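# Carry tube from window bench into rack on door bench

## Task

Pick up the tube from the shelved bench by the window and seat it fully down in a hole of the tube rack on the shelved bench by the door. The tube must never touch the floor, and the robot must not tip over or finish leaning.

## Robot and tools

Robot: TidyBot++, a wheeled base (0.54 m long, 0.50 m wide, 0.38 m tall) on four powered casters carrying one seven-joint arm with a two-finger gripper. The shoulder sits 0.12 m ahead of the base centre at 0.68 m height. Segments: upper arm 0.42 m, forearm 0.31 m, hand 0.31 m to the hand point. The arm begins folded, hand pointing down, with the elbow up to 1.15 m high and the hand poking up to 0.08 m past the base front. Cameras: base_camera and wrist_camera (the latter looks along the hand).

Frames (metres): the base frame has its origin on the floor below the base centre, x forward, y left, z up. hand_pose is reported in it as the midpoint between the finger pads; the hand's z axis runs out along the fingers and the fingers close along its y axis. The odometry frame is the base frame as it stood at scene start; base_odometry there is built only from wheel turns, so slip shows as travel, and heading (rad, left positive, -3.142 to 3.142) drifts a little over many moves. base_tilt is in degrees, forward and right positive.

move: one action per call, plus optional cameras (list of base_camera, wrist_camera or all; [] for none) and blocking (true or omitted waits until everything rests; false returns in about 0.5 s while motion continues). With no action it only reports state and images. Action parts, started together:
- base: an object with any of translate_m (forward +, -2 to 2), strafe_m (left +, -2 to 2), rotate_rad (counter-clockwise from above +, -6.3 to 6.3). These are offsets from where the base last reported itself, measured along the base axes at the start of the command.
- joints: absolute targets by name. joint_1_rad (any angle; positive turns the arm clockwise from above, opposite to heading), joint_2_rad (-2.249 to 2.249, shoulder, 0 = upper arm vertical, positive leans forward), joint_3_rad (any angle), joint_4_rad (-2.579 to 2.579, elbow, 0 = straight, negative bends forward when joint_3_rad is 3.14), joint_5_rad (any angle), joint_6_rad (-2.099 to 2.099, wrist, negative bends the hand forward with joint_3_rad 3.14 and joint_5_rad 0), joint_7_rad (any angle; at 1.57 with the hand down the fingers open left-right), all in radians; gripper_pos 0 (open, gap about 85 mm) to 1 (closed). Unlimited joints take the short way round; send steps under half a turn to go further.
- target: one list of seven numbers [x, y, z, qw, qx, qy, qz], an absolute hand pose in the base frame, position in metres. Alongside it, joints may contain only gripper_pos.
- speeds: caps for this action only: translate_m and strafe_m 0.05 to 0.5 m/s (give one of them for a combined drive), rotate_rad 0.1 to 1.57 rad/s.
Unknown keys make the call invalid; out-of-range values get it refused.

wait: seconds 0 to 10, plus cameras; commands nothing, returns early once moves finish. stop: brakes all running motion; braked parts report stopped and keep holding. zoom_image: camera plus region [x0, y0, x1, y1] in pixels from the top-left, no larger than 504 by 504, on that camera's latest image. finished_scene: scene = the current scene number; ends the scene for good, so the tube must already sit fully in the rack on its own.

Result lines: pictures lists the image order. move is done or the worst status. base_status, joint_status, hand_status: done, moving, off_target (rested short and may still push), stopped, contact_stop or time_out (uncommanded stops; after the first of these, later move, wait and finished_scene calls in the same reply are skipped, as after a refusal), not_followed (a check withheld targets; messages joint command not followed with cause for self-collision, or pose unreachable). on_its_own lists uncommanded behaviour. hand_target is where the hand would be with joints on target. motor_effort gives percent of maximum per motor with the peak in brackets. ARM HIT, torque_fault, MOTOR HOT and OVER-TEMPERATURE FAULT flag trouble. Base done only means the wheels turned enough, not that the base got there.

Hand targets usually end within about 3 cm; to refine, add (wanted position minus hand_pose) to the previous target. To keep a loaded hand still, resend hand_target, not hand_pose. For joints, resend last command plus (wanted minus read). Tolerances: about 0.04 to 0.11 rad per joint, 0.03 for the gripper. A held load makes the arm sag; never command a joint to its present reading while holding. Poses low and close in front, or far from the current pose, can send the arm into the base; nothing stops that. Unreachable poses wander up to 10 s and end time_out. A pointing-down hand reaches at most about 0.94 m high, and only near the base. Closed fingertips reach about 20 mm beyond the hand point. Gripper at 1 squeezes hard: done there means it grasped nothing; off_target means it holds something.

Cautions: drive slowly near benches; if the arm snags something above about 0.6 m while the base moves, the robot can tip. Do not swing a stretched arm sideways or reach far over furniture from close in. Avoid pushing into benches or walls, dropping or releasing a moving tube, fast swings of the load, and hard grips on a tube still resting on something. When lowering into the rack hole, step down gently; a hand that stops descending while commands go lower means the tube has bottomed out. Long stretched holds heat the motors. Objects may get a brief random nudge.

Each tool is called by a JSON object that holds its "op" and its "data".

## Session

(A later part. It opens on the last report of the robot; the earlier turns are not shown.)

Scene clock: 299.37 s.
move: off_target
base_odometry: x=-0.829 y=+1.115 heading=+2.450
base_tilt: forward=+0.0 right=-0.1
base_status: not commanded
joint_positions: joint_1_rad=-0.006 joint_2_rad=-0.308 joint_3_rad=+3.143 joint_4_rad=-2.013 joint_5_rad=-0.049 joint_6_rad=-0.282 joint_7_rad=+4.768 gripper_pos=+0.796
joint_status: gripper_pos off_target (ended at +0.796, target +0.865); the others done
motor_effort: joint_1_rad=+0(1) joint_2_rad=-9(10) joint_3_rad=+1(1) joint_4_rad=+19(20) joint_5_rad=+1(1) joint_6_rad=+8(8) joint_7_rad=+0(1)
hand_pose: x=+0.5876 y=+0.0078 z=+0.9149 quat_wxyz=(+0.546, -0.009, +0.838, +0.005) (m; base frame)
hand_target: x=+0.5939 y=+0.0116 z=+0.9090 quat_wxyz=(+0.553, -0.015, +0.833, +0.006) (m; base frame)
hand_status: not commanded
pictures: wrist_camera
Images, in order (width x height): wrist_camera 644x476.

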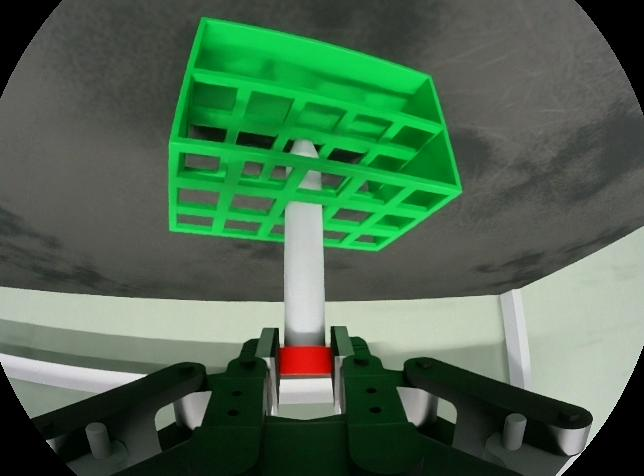

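{"op": "zoom_image", "data": {"camera": "wrist_camera", "region": [150, 10, 260, 160]}}

{"op": "zoom_image", "data": {"camera": "wrist_camera", "region": [380, 50, 490, 200]}}

Scaled by 3.360.

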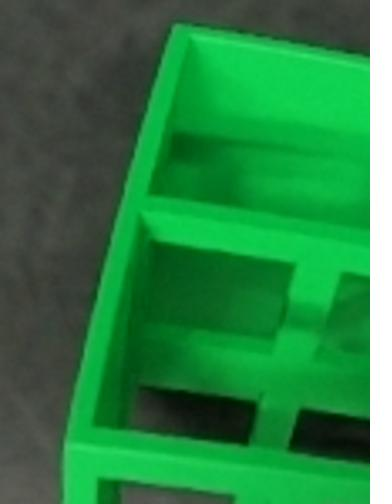

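Scaled by 3.360.

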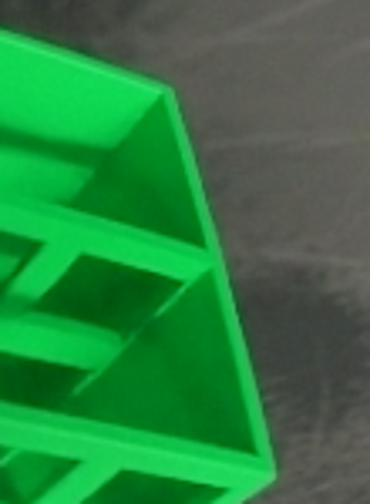

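{"op": "move", "data": {"joints": {"joint_1_rad": 0.012, "joint_2_rad": -0.289, "joint_3_rad": 3.127, "joint_4_rad": -2.0394, "joint_5_rad": -0.131, "joint_6_rad": -0.2235, "joint_7_rad": 4.873, "gripper_pos": 0.865}, "cameras": ["wrist_camera"]}}

{"op": "zoom_image", "data": {"camera": "wrist_camera", "region": [275, 125, 335, 165]}}

{"op": "zoom_image", "data": {"camera": "wrist_camera", "region": [275, 160, 335, 210]}}

Scene clock: 311.40 s.
move: off_target
base_odometry: x=-0.829 y=+1.115 heading=+2.450
base_tilt: forward=+0.0 right=-0.1
base_status: not commanded
joint_positions: joint_1_rad=-0.006 joint_2_rad=-0.305 joint_3_rad=+3.143 joint_4_rad=-2.013 joint_5_rad=-0.058 joint_6_rad=-0.282 joint_7_rad=+4.798 gripper_pos=+0.796
joint_status: gripper_pos off_target (ended at +0.796, target +0.865); the others done
motor_effort: joint_1_rad=+0(1) joint_2_rad=-9(10) joint_3_rad=+0(2) joint_4_rad=+19(20) joint_5_rad=+0(1) joint_6_rad=+8(9) joint_7_rad=+1(1)
hand_pose: x=+0.5883 y=+0.0087 z=+0.9137 quat_wxyz=(+0.545, -0.019, +0.838, +0.000) (m; base frame)
hand_target: x=+0.5947 y=+0.0122 z=+0.9074 quat_wxyz=(+0.552, -0.024, +0.833, +0.002) (m; base frame)
hand_status: not commanded
pictures: wrist_camera
Images, in order (width x height): wrist_camera 644x476.

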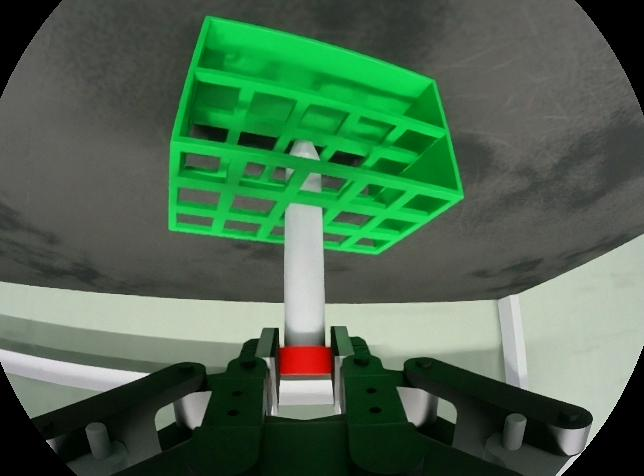

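Scaled by 8.400.

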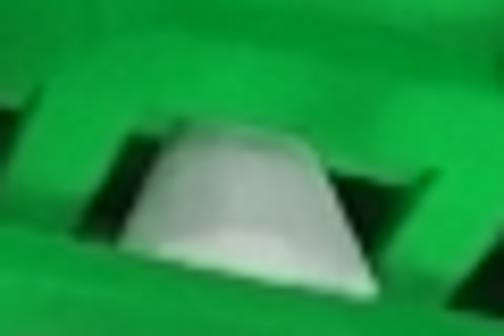

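Scaled by 8.400.

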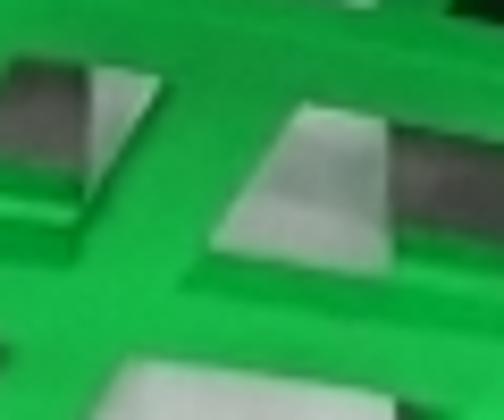

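{"op": "move", "data": {"joints": {"joint_1_rad": 0.012, "joint_2_rad": -0.286, "joint_3_rad": 3.127, "joint_4_rad": -2.0594, "joint_5_rad": -0.131, "joint_6_rad": -0.2015, "joint_7_rad": 4.873, "gripper_pos": 0.865}, "cameras": ["wrist_camera"]}}

{"op": "zoom_image", "data": {"camera": "wrist_camera", "region": [275, 125, 335, 165]}}

{"op": "zoom_image", "data": {"camera": "wrist_camera", "region": [275, 160, 335, 210]}}

Scene clock: 317.10 s.
move: off_target
base_odometry: x=-0.829 y=+1.115 heading=+2.450
base_tilt: forward=+0.0 right=-0.1
base_status: not commanded
joint_positions: joint_1_rad=-0.006 joint_2_rad=-0.302 joint_3_rad=+3.143 joint_4_rad=-2.034 joint_5_rad=-0.058 joint_6_rad=-0.259 joint_7_rad=+4.798 gripper_pos=+0.796
joint_status: gripper_pos off_target (ended at +0.796, target +0.865); the others done
motor_effort: joint_1_rad=+1(1) joint_2_rad=-10(10) joint_3_rad=-1(1) joint_4_rad=+19(20) joint_5_rad=+0(1) joint_6_rad=+8(9) joint_7_rad=+0(1)
hand_pose: x=+0.5883 y=+0.0083 z=+0.9064 quat_wxyz=(+0.544, -0.018, +0.839, +0.000) (m; base frame)
hand_target: x=+0.5944 y=+0.0113 z=+0.9003 quat_wxyz=(+0.552, -0.023, +0.834, +0.001) (m; base frame)
hand_status: not commanded
pictures: wrist_camera
Images, in order (width x height): wrist_camera 644x476.

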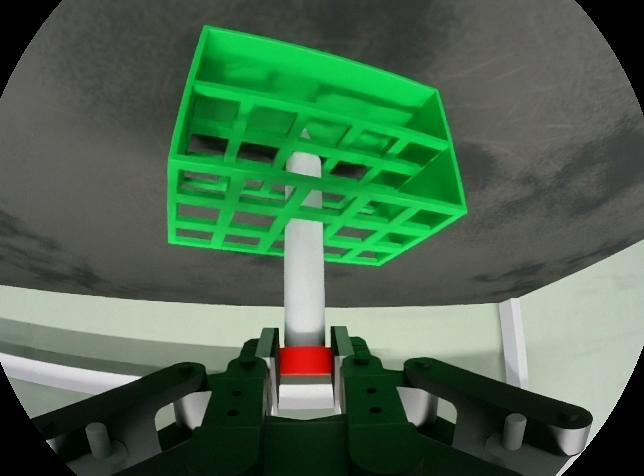

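Scaled by 8.400.

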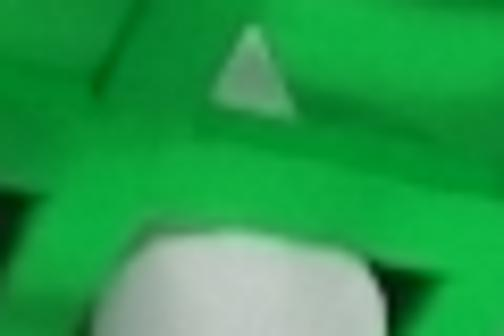

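Scaled by 8.400.

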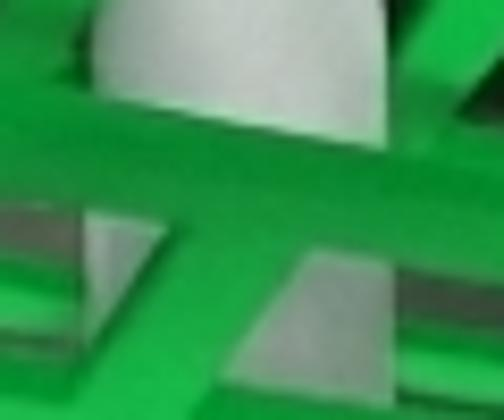

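{"op": "move", "data": {"joints": {"joint_1_rad": 0.012, "joint_2_rad": -0.2825, "joint_3_rad": 3.127, "joint_4_rad": -2.08, "joint_5_rad": -0.131, "joint_6_rad": -0.1774, "joint_7_rad": 4.873, "gripper_pos": 0.865}, "cameras": ["wrist_camera"]}}

{"op": "zoom_image", "data": {"camera": "wrist_camera", "region": [275, 125, 335, 165]}}

{"op": "zoom_image", "data": {"camera": "wrist_camera", "region": [275, 160, 335, 210]}}

Scene clock: 322.17 s.
move: off_target
base_odometry: x=-0.829 y=+1.115 heading=+2.450
base_tilt: forward=+0.0 right=-0.1
base_status: not commanded
joint_positions: joint_1_rad=-0.006 joint_2_rad=-0.299 joint_3_rad=+3.143 joint_4_rad=-2.054 joint_5_rad=-0.058 joint_6_rad=-0.235 joint_7_rad=+4.798 gripper_pos=+0.796
joint_status: gripper_pos off_target (ended at +0.796, target +0.865); the others done
motor_effort: joint_1_rad=+0(1) joint_2_rad=-9(10) joint_3_rad=+0(1) joint_4_rad=+19(20) joint_5_rad=+0(2) joint_6_rad=+8(9) joint_7_rad=+0(1)
hand_pose: x=+0.5885 y=+0.0078 z=+0.8996 quat_wxyz=(+0.545, -0.018, +0.838, -0.001) (m; base frame)
hand_target: x=+0.5942 y=+0.0103 z=+0.8933 quat_wxyz=(+0.551, -0.022, +0.834, +0.000) (m; base frame)
hand_status: not commanded
pictures: wrist_camera
Images, in order (width x height): wrist_camera 644x476.

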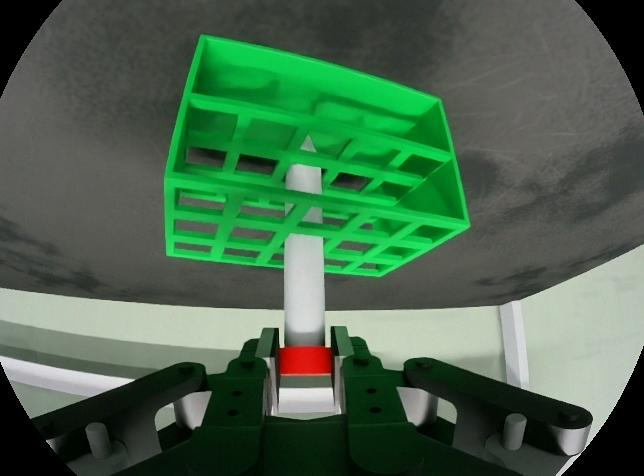

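Scaled by 8.400.

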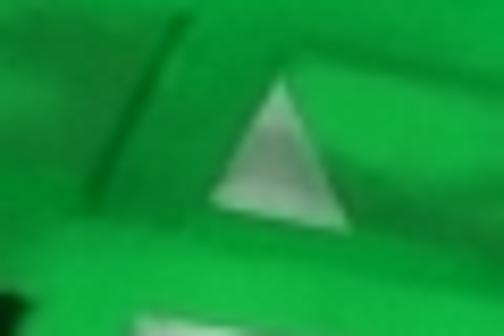

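Scaled by 8.400.

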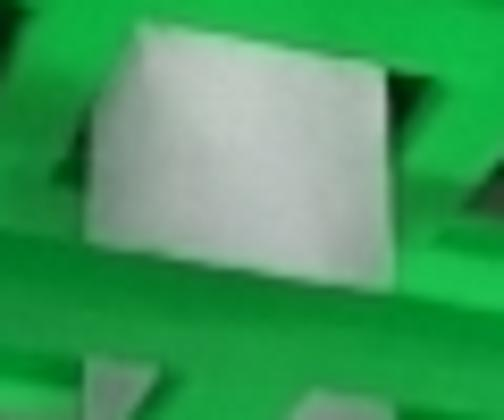

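{"op": "move", "data": {"joints": {"joint_1_rad": 0.012, "joint_2_rad": -0.28, "joint_3_rad": 3.127, "joint_4_rad": -2.095, "joint_5_rad": -0.131, "joint_6_rad": -0.16, "joint_7_rad": 4.873, "gripper_pos": 0.865}, "cameras": ["wrist_camera"]}}

{"op": "zoom_image", "data": {"camera": "wrist_camera", "region": [275, 125, 335, 165]}}

{"op": "zoom_image", "data": {"camera": "wrist_camera", "region": [275, 170, 335, 220]}}

Scene clock: 323.87 s.
move: off_target
base_odometry: x=-0.829 y=+1.115 heading=+2.450
base_tilt: forward=+0.0 right=+0.0
base_status: not commanded
joint_positions: joint_1_rad=-0.006 joint_2_rad=-0.297 joint_3_rad=+3.143 joint_4_rad=-2.069 joint_5_rad=-0.058 joint_6_rad=-0.217 joint_7_rad=+4.798 gripper_pos=+0.796
joint_status: gripper_pos off_target (ended at +0.796, target +0.865); the others done
motor_effort: joint_1_rad=+0(1) joint_2_rad=-9(10) joint_3_rad=+0(1) joint_4_rad=+19(20) joint_5_rad=+0(1) joint_6_rad=+8(8) joint_7_rad=+1(1)
hand_pose: x=+0.5885 y=+0.0075 z=+0.8950 quat_wxyz=(+0.545, -0.017, +0.838, -0.001) (m; base frame)
hand_target: x=+0.5939 y=+0.0096 z=+0.8881 quat_wxyz=(+0.551, -0.021, +0.834, -0.001) (m; base frame)
hand_status: not commanded
pictures: wrist_camera
Images, in order (width x height): wrist_camera 644x476.

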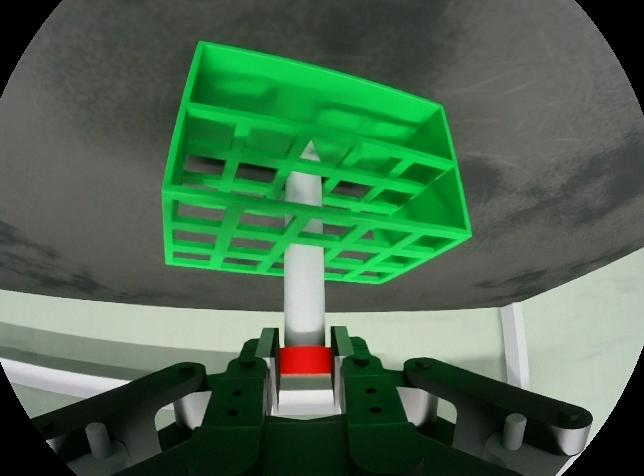

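Scaled by 8.400.

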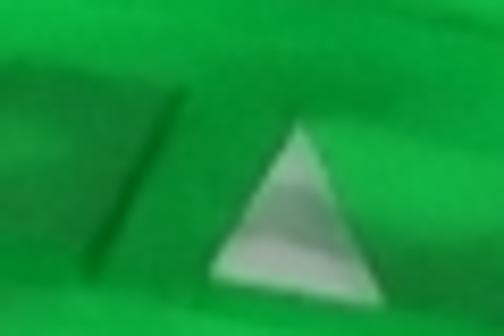

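Scaled by 8.400.

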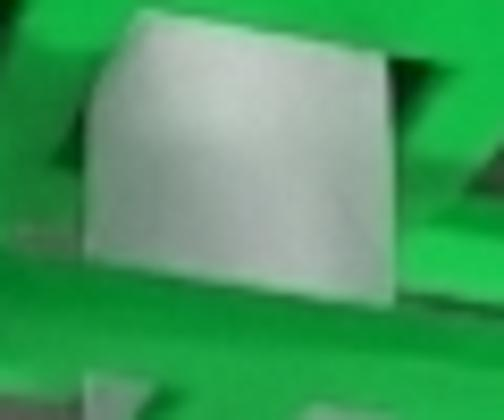

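{"op": "move", "data": {"joints": {"joint_1_rad": 0.012, "joint_2_rad": -0.2788, "joint_3_rad": 3.127, "joint_4_rad": -2.1025, "joint_5_rad": -0.131, "joint_6_rad": -0.1513, "joint_7_rad": 4.873, "gripper_pos": 0.865}, "cameras": ["wrist_camera"]}}

{"op": "zoom_image", "data": {"camera": "wrist_camera", "region": [275, 125, 335, 165]}}

{"op": "zoom_image", "data": {"camera": "wrist_camera", "region": [240, 320, 370, 420]}}

Scene clock: 325.37 s.
move: off_target
base_odometry: x=-0.829 y=+1.115 heading=+2.450
base_tilt: forward=+0.0 right=+0.0
base_status: not commanded
joint_positions: joint_1_rad=-0.006 joint_2_rad=-0.296 joint_3_rad=+3.143 joint_4_rad=-2.075 joint_5_rad=-0.058 joint_6_rad=-0.209 joint_7_rad=+4.798 gripper_pos=+0.796
joint_status: gripper_pos off_target (ended at +0.796, target +0.865); the others done
motor_effort: joint_1_rad=+1(1) joint_2_rad=-9(10) joint_3_rad=+0(1) joint_4_rad=+19(20) joint_5_rad=+0(1) joint_6_rad=+8(9) joint_7_rad=+1(1)
hand_pose: x=+0.5884 y=+0.0074 z=+0.8932 quat_wxyz=(+0.545, -0.017, +0.838, -0.001) (m; base frame)
hand_target: x=+0.5937 y=+0.0093 z=+0.8856 quat_wxyz=(+0.551, -0.020, +0.834, -0.001) (m; base frame)
hand_status: not commanded
pictures: wrist_camera
Images, in order (width x height): wrist_camera 644x476.

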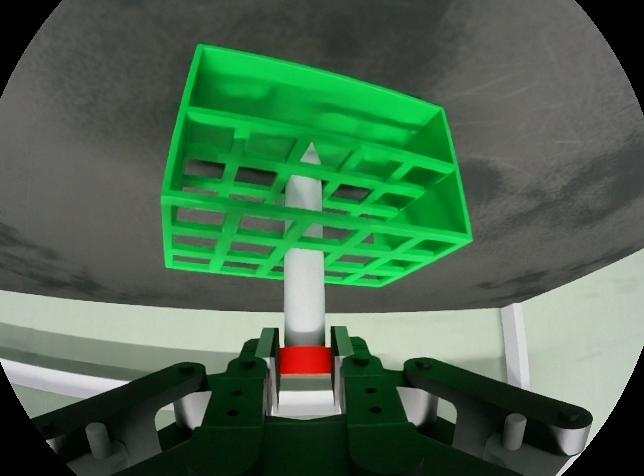

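Scaled by 8.400.

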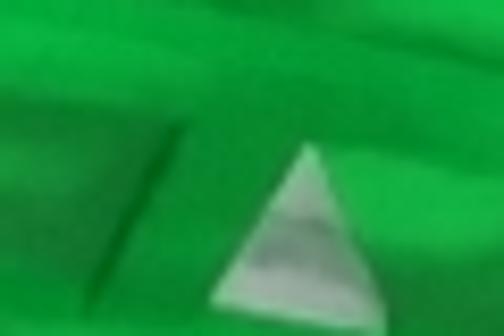

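Scaled by 3.877.

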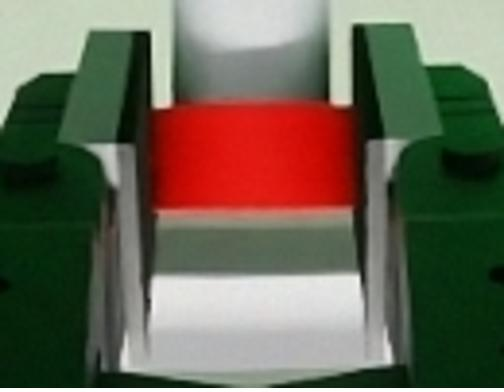

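{"op": "move", "data": {"joints": {"joint_1_rad": 0.012, "joint_2_rad": -0.2778, "joint_3_rad": 3.127, "joint_4_rad": -2.1085, "joint_5_rad": -0.131, "joint_6_rad": -0.1443, "joint_7_rad": 4.873, "gripper_pos": 0.865}, "cameras": ["wrist_camera"]}}

{"op": "zoom_image", "data": {"camera": "wrist_camera", "region": [240, 130, 370, 300]}}

{"op": "zoom_image", "data": {"camera": "wrist_camera", "region": [240, 320, 370, 420]}}

Scene clock: 328.63 s.
move: off_target
base_odometry: x=-0.829 y=+1.115 heading=+2.450
base_tilt: forward=+0.0 right=+0.0
base_status: not commanded
joint_positions: joint_1_rad=-0.006 joint_2_rad=-0.296 joint_3_rad=+3.143 joint_4_rad=-2.080 joint_5_rad=-0.058 joint_6_rad=-0.201 joint_7_rad=+4.798 gripper_pos=+0.796
joint_status: gripper_pos off_target (ended at +0.796, target +0.865); the others done
motor_effort: joint_1_rad=+1(1) joint_2_rad=-9(10) joint_3_rad=+0(1) joint_4_rad=+19(19) joint_5_rad=-1(1) joint_6_rad=+8(9) joint_7_rad=+0(1)
hand_pose: x=+0.5886 y=+0.0072 z=+0.8925 quat_wxyz=(+0.547, -0.017, +0.837, -0.001) (m; base frame)
hand_target: x=+0.5936 y=+0.0090 z=+0.8836 quat_wxyz=(+0.551, -0.020, +0.834, -0.002) (m; base frame)
hand_status: not commanded
pictures: wrist_camera
Images, in order (width x height): wrist_camera 644x476.

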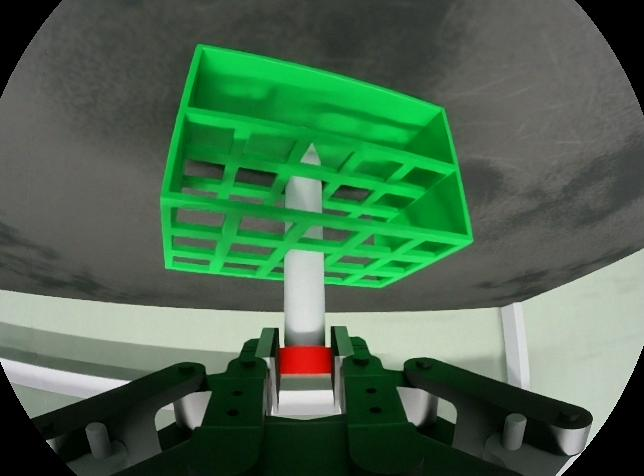

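Scaled by 2.965.

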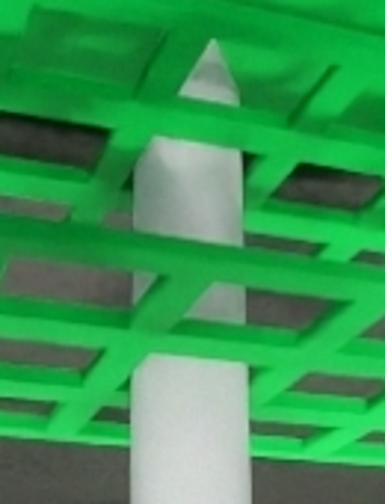

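Scaled by 3.877.

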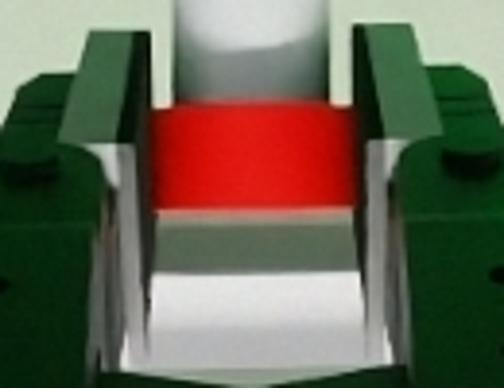

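{"op": "move", "data": {"joints": {"joint_1_rad": 0.012, "joint_2_rad": -0.276, "joint_3_rad": 3.127, "joint_4_rad": -2.115, "joint_5_rad": -0.131, "joint_6_rad": -0.14, "joint_7_rad": 4.873, "gripper_pos": 0.865}, "cameras": ["wrist_camera"]}}

{"op": "zoom_image", "data": {"camera": "wrist_camera", "region": [240, 130, 370, 300]}}

{"op": "zoom_image", "data": {"camera": "wrist_camera", "region": [240, 320, 370, 420]}}

Scene clock: 331.03 s.
move: off_target
base_odometry: x=-0.829 y=+1.115 heading=+2.450
base_tilt: forward=+0.0 right=-0.1
base_status: not commanded
joint_positions: joint_1_rad=-0.006 joint_2_rad=-0.295 joint_3_rad=+3.143 joint_4_rad=-2.083 joint_5_rad=-0.058 joint_6_rad=-0.194 joint_7_rad=+4.798 gripper_pos=+0.796
joint_status: gripper_pos off_target (ended at +0.796, target +0.865); the others done
motor_effort: joint_1_rad=+0(2) joint_2_rad=-9(9) joint_3_rad=+0(1) joint_4_rad=+19(19) joint_5_rad=+0(1) joint_6_rad=+8(8) joint_7_rad=+1(1)
hand_pose: x=+0.5889 y=+0.0071 z=+0.8924 quat_wxyz=(+0.548, -0.017, +0.836, -0.002) (m; base frame)
hand_target: x=+0.5931 y=+0.0088 z=+0.8801 quat_wxyz=(+0.550, -0.020, +0.835, -0.002) (m; base frame)
hand_status: not commanded
pictures: wrist_camera
Images, in order (width x height): wrist_camera 644x476.

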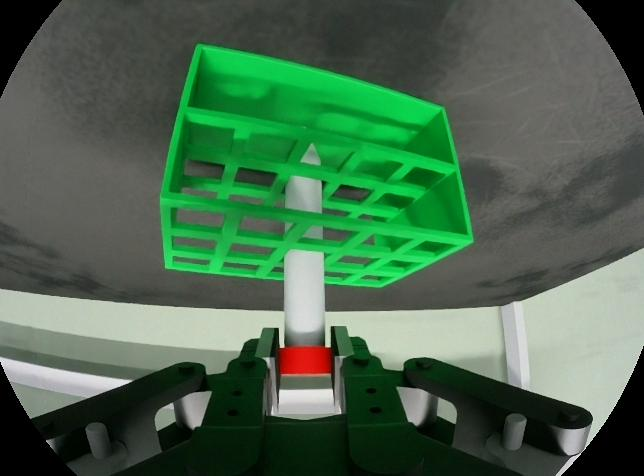

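Scaled by 2.965.

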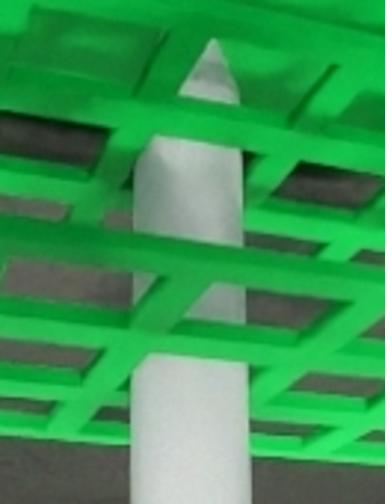

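Scaled by 3.877.

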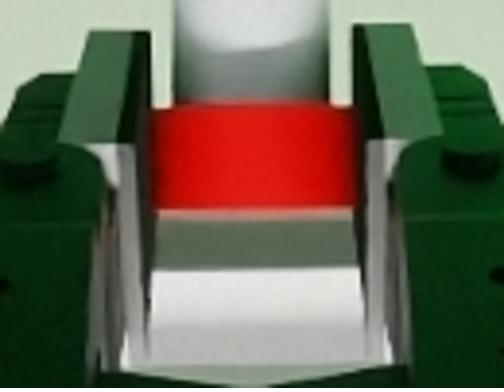

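{"op": "move", "data": {"joints": {"joint_1_rad": 0.012, "joint_2_rad": -0.2755, "joint_3_rad": 3.127, "joint_4_rad": -2.122, "joint_5_rad": -0.131, "joint_6_rad": -0.14, "joint_7_rad": 4.873, "gripper_pos": 0.865}, "cameras": ["wrist_camera"]}}

{"op": "zoom_image", "data": {"camera": "wrist_camera", "region": [240, 130, 370, 300]}}

Scene clock: 334.43 s.
move: off_target
base_odometry: x=-0.829 y=+1.115 heading=+2.450
base_tilt: forward=+0.0 right=+0.0
base_status: not commanded
joint_positions: joint_1_rad=-0.006 joint_2_rad=-0.295 joint_3_rad=+3.143 joint_4_rad=-2.086 joint_5_rad=-0.058 joint_6_rad=-0.189 joint_7_rad=+4.798 gripper_pos=+0.796
joint_status: gripper_pos off_target (ended at +0.796, target +0.865); the others done
motor_effort: joint_1_rad=+0(1) joint_2_rad=-8(9) joint_3_rad=+0(1) joint_4_rad=+17(19) joint_5_rad=+0(1) joint_6_rad=+7(8) joint_7_rad=+0(1)
hand_pose: x=+0.5890 y=+0.0070 z=+0.8923 quat_wxyz=(+0.549, -0.017, +0.836, -0.002) (m; base frame)
hand_target: x=+0.5917 y=+0.0088 z=+0.8757 quat_wxyz=(+0.546, -0.020, +0.837, -0.002) (m; base frame)
hand_status: not commanded
pictures: wrist_camera
Images, in order (width x height): wrist_camera 644x476.

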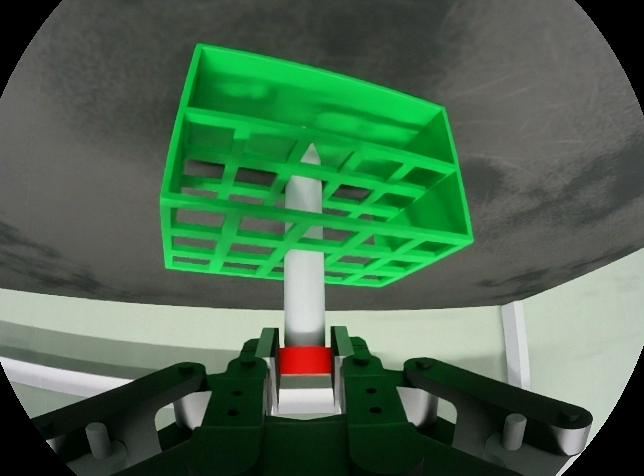

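Scaled by 2.965.

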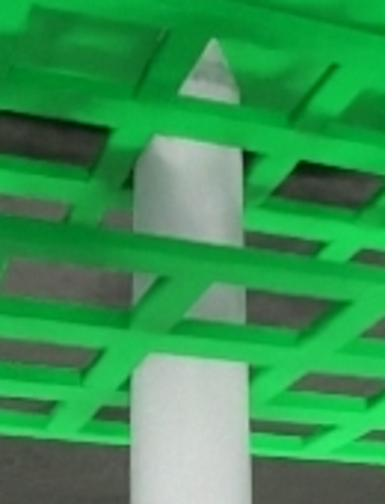

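{"op": "move", "data": {"joints": {"joint_1_rad": 0.012, "joint_2_rad": -0.2765, "joint_3_rad": 3.127, "joint_4_rad": -2.106, "joint_5_rad": -0.131, "joint_6_rad": -0.14, "joint_7_rad": 4.873, "gripper_pos": 0.865}, "cameras": []}}

{"op": "move", "data": {"joints": {"gripper_pos": 0.70}, "cameras": ["wrist_camera"]}}

Scene clock: 337.00 s.
move: off_target
base_odometry: x=-0.829 y=+1.115 heading=+2.450
base_tilt: forward=+0.0 right=+0.0
base_status: not commanded
joint_positions: joint_1_rad=-0.006 joint_2_rad=-0.295 joint_3_rad=+3.143 joint_4_rad=-2.086 joint_5_rad=-0.058 joint_6_rad=-0.189 joint_7_rad=+4.798 gripper_pos=+0.796
joint_status: gripper_pos off_target (ended at +0.796, target +0.865); the others done
motor_effort: joint_1_rad=+0(1) joint_2_rad=-8(9) joint_3_rad=+0(1) joint_4_rad=+17(18) joint_5_rad=+1(1) joint_6_rad=+7(8) joint_7_rad=+0(1)
hand_pose: x=+0.5890 y=+0.0070 z=+0.8923 quat_wxyz=(+0.549, -0.017, +0.836, -0.002) (m; base frame)
hand_target: x=+0.5948 y=+0.0088 z=+0.8856 quat_wxyz=(+0.554, -0.020, +0.833, -0.002) (m; base frame)
hand_status: not commanded
pictures: none
No camera images: "cameras" was empty.

Scene clock: 337.63 s.
move: done
base_odometry: x=-0.829 y=+1.115 heading=+2.450
base_tilt: forward=+0.0 right=-0.1
base_status: not commanded
joint_positions: joint_1_rad=-0.006 joint_2_rad=-0.291 joint_3_rad=+3.143 joint_4_rad=-2.086 joint_5_rad=-0.058 joint_6_rad=-0.189 joint_7_rad=+4.798 gripper_pos=+0.700
joint_status: all done
motor_effort: joint_1_rad=+1(1) joint_2_rad=-9(10) joint_3_rad=+0(1) joint_4_rad=+19(20) joint_5_rad=+0(1) joint_6_rad=+8(8) joint_7_rad=+1(1)
hand_pose: x=+0.5900 y=+0.0070 z=+0.8901 quat_wxyz=(+0.547, -0.017, +0.837, -0.002) (m; base frame)
hand_target: x=+0.5948 y=+0.0088 z=+0.8856 quat_wxyz=(+0.554, -0.020, +0.833, -0.002) (m; base frame)
hand_status: not commanded
pictures: wrist_camera
Images, in order (width x height): wrist_camera 644x476.

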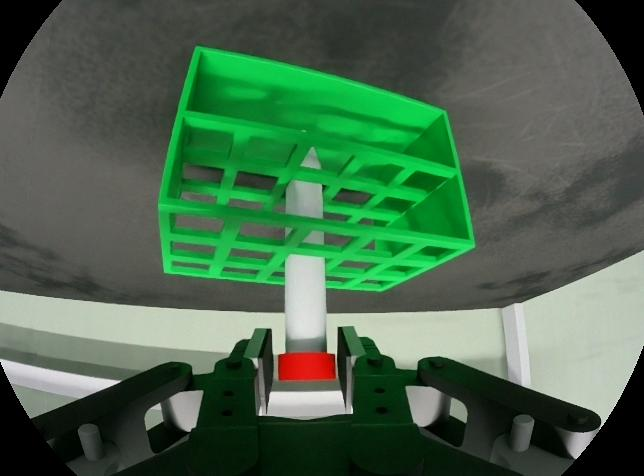

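{"op": "move", "data": {"joints": {"gripper_pos": 0.2}, "cameras": ["wrist_camera"]}}

{"op": "zoom_image", "data": {"camera": "wrist_camera", "region": [200, 100, 440, 430]}}

Scene clock: 339.03 s.
move: done
base_odometry: x=-0.829 y=+1.115 heading=+2.450
base_tilt: forward=+0.0 right=-0.1
base_status: not commanded
joint_positions: joint_1_rad=-0.006 joint_2_rad=-0.291 joint_3_rad=+3.143 joint_4_rad=-2.086 joint_5_rad=-0.058 joint_6_rad=-0.189 joint_7_rad=+4.798 gripper_pos=+0.200
joint_status: all done
motor_effort: joint_1_rad=-1(1) joint_2_rad=-9(10) joint_3_rad=+0(1) joint_4_rad=+19(19) joint_5_rad=+0(1) joint_6_rad=+8(8) joint_7_rad=+0(1)
hand_pose: x=+0.5900 y=+0.0070 z=+0.8901 quat_wxyz=(+0.547, -0.017, +0.837, -0.002) (m; base frame)
hand_target: x=+0.5948 y=+0.0088 z=+0.8856 quat_wxyz=(+0.554, -0.020, +0.833, -0.002) (m; base frame)
hand_status: not commanded
pictures: wrist_camera
Images, in order (width x height): wrist_camera 644x476.

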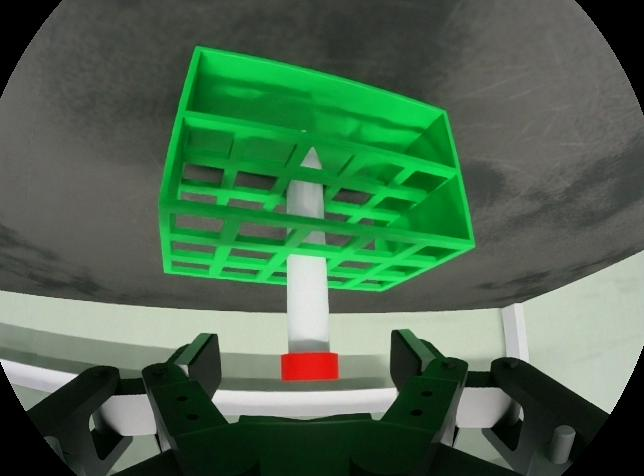

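Scaled by 1.527.

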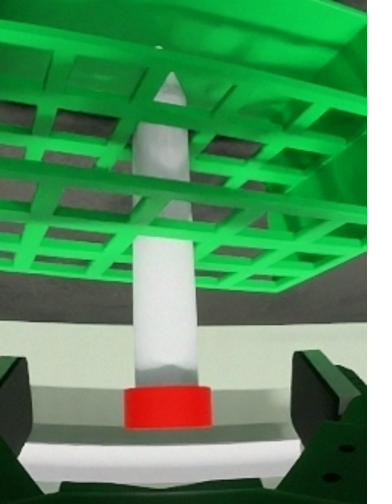

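{"op": "move", "data": {"base": {"translate_m": -0.15}, "speeds": {"translate_m": 0.1}, "cameras": ["wrist_camera", "base_camera"]}}

{"op": "zoom_image", "data": {"camera": "wrist_camera", "region": [150, 50, 500, 400]}}

Scene clock: 341.60 s.
move: done
base_odometry: x=-0.714 y=+1.020 heading=+2.450
base_tilt: forward=-0.1 right=-0.1
base_status: done
joint_positions: joint_1_rad=-0.005 joint_2_rad=-0.283 joint_3_rad=+3.143 joint_4_rad=-2.086 joint_5_rad=-0.058 joint_6_rad=-0.189 joint_7_rad=+4.798 gripper_pos=+0.200
joint_status: not commanded
motor_effort: joint_1_rad=+0(1) joint_2_rad=-10(12) joint_3_rad=+0(1) joint_4_rad=+19(20) joint_5_rad=+1(1) joint_6_rad=+8(9) joint_7_rad=+0(1)
hand_pose: x=+0.5917 y=+0.0067 z=+0.8862 quat_wxyz=(+0.544, -0.017, +0.839, -0.002) (m; base frame)
hand_target: x=+0.5948 y=+0.0088 z=+0.8856 quat_wxyz=(+0.554, -0.020, +0.833, -0.002) (m; base frame)
hand_status: not commanded
pictures: base_camera, wrist_camera
Images, in order (width x height): base_camera 644x364, wrist_camera 644x476.

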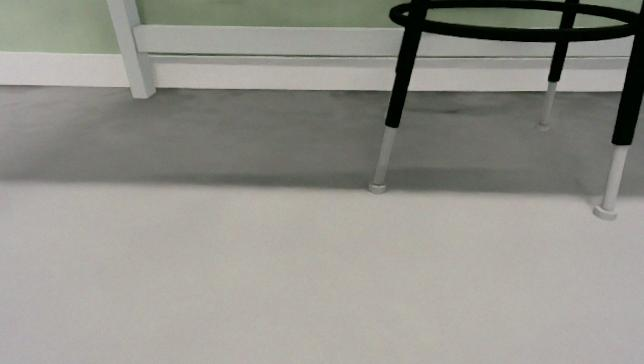

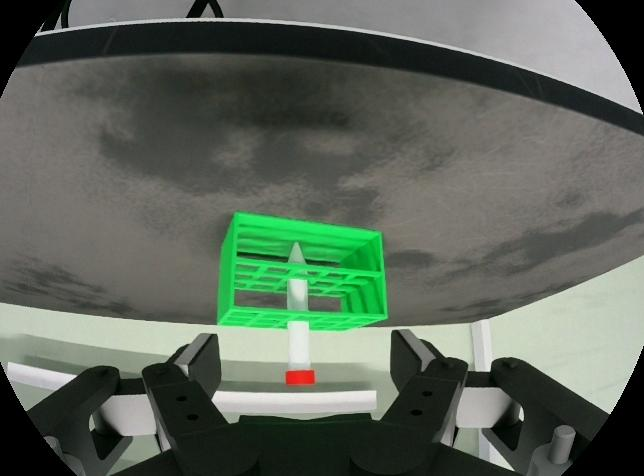

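Scaled by 1.440.

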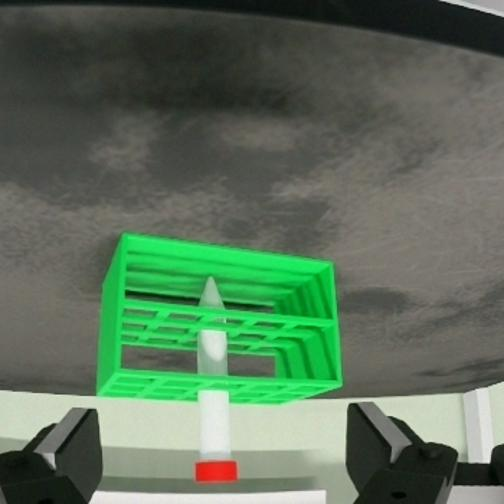

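{"op": "zoom_image", "data": {"camera": "wrist_camera", "region": [210, 205, 395, 335]}}

{"op": "zoom_image", "data": {"camera": "wrist_camera", "region": [270, 225, 330, 285]}}

Scaled by 2.724.

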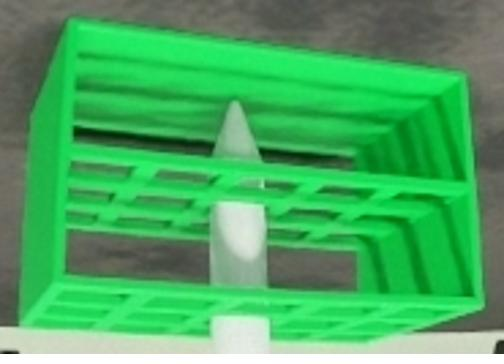

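Scaled by 8.400.

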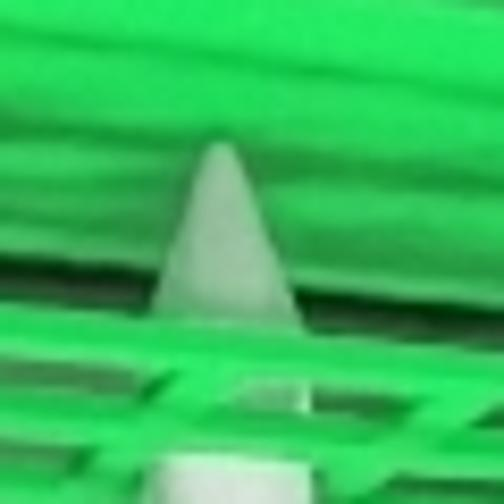

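{"op": "finished_scene", "data": {"scene": 2}}

The scene is finished: the task was done.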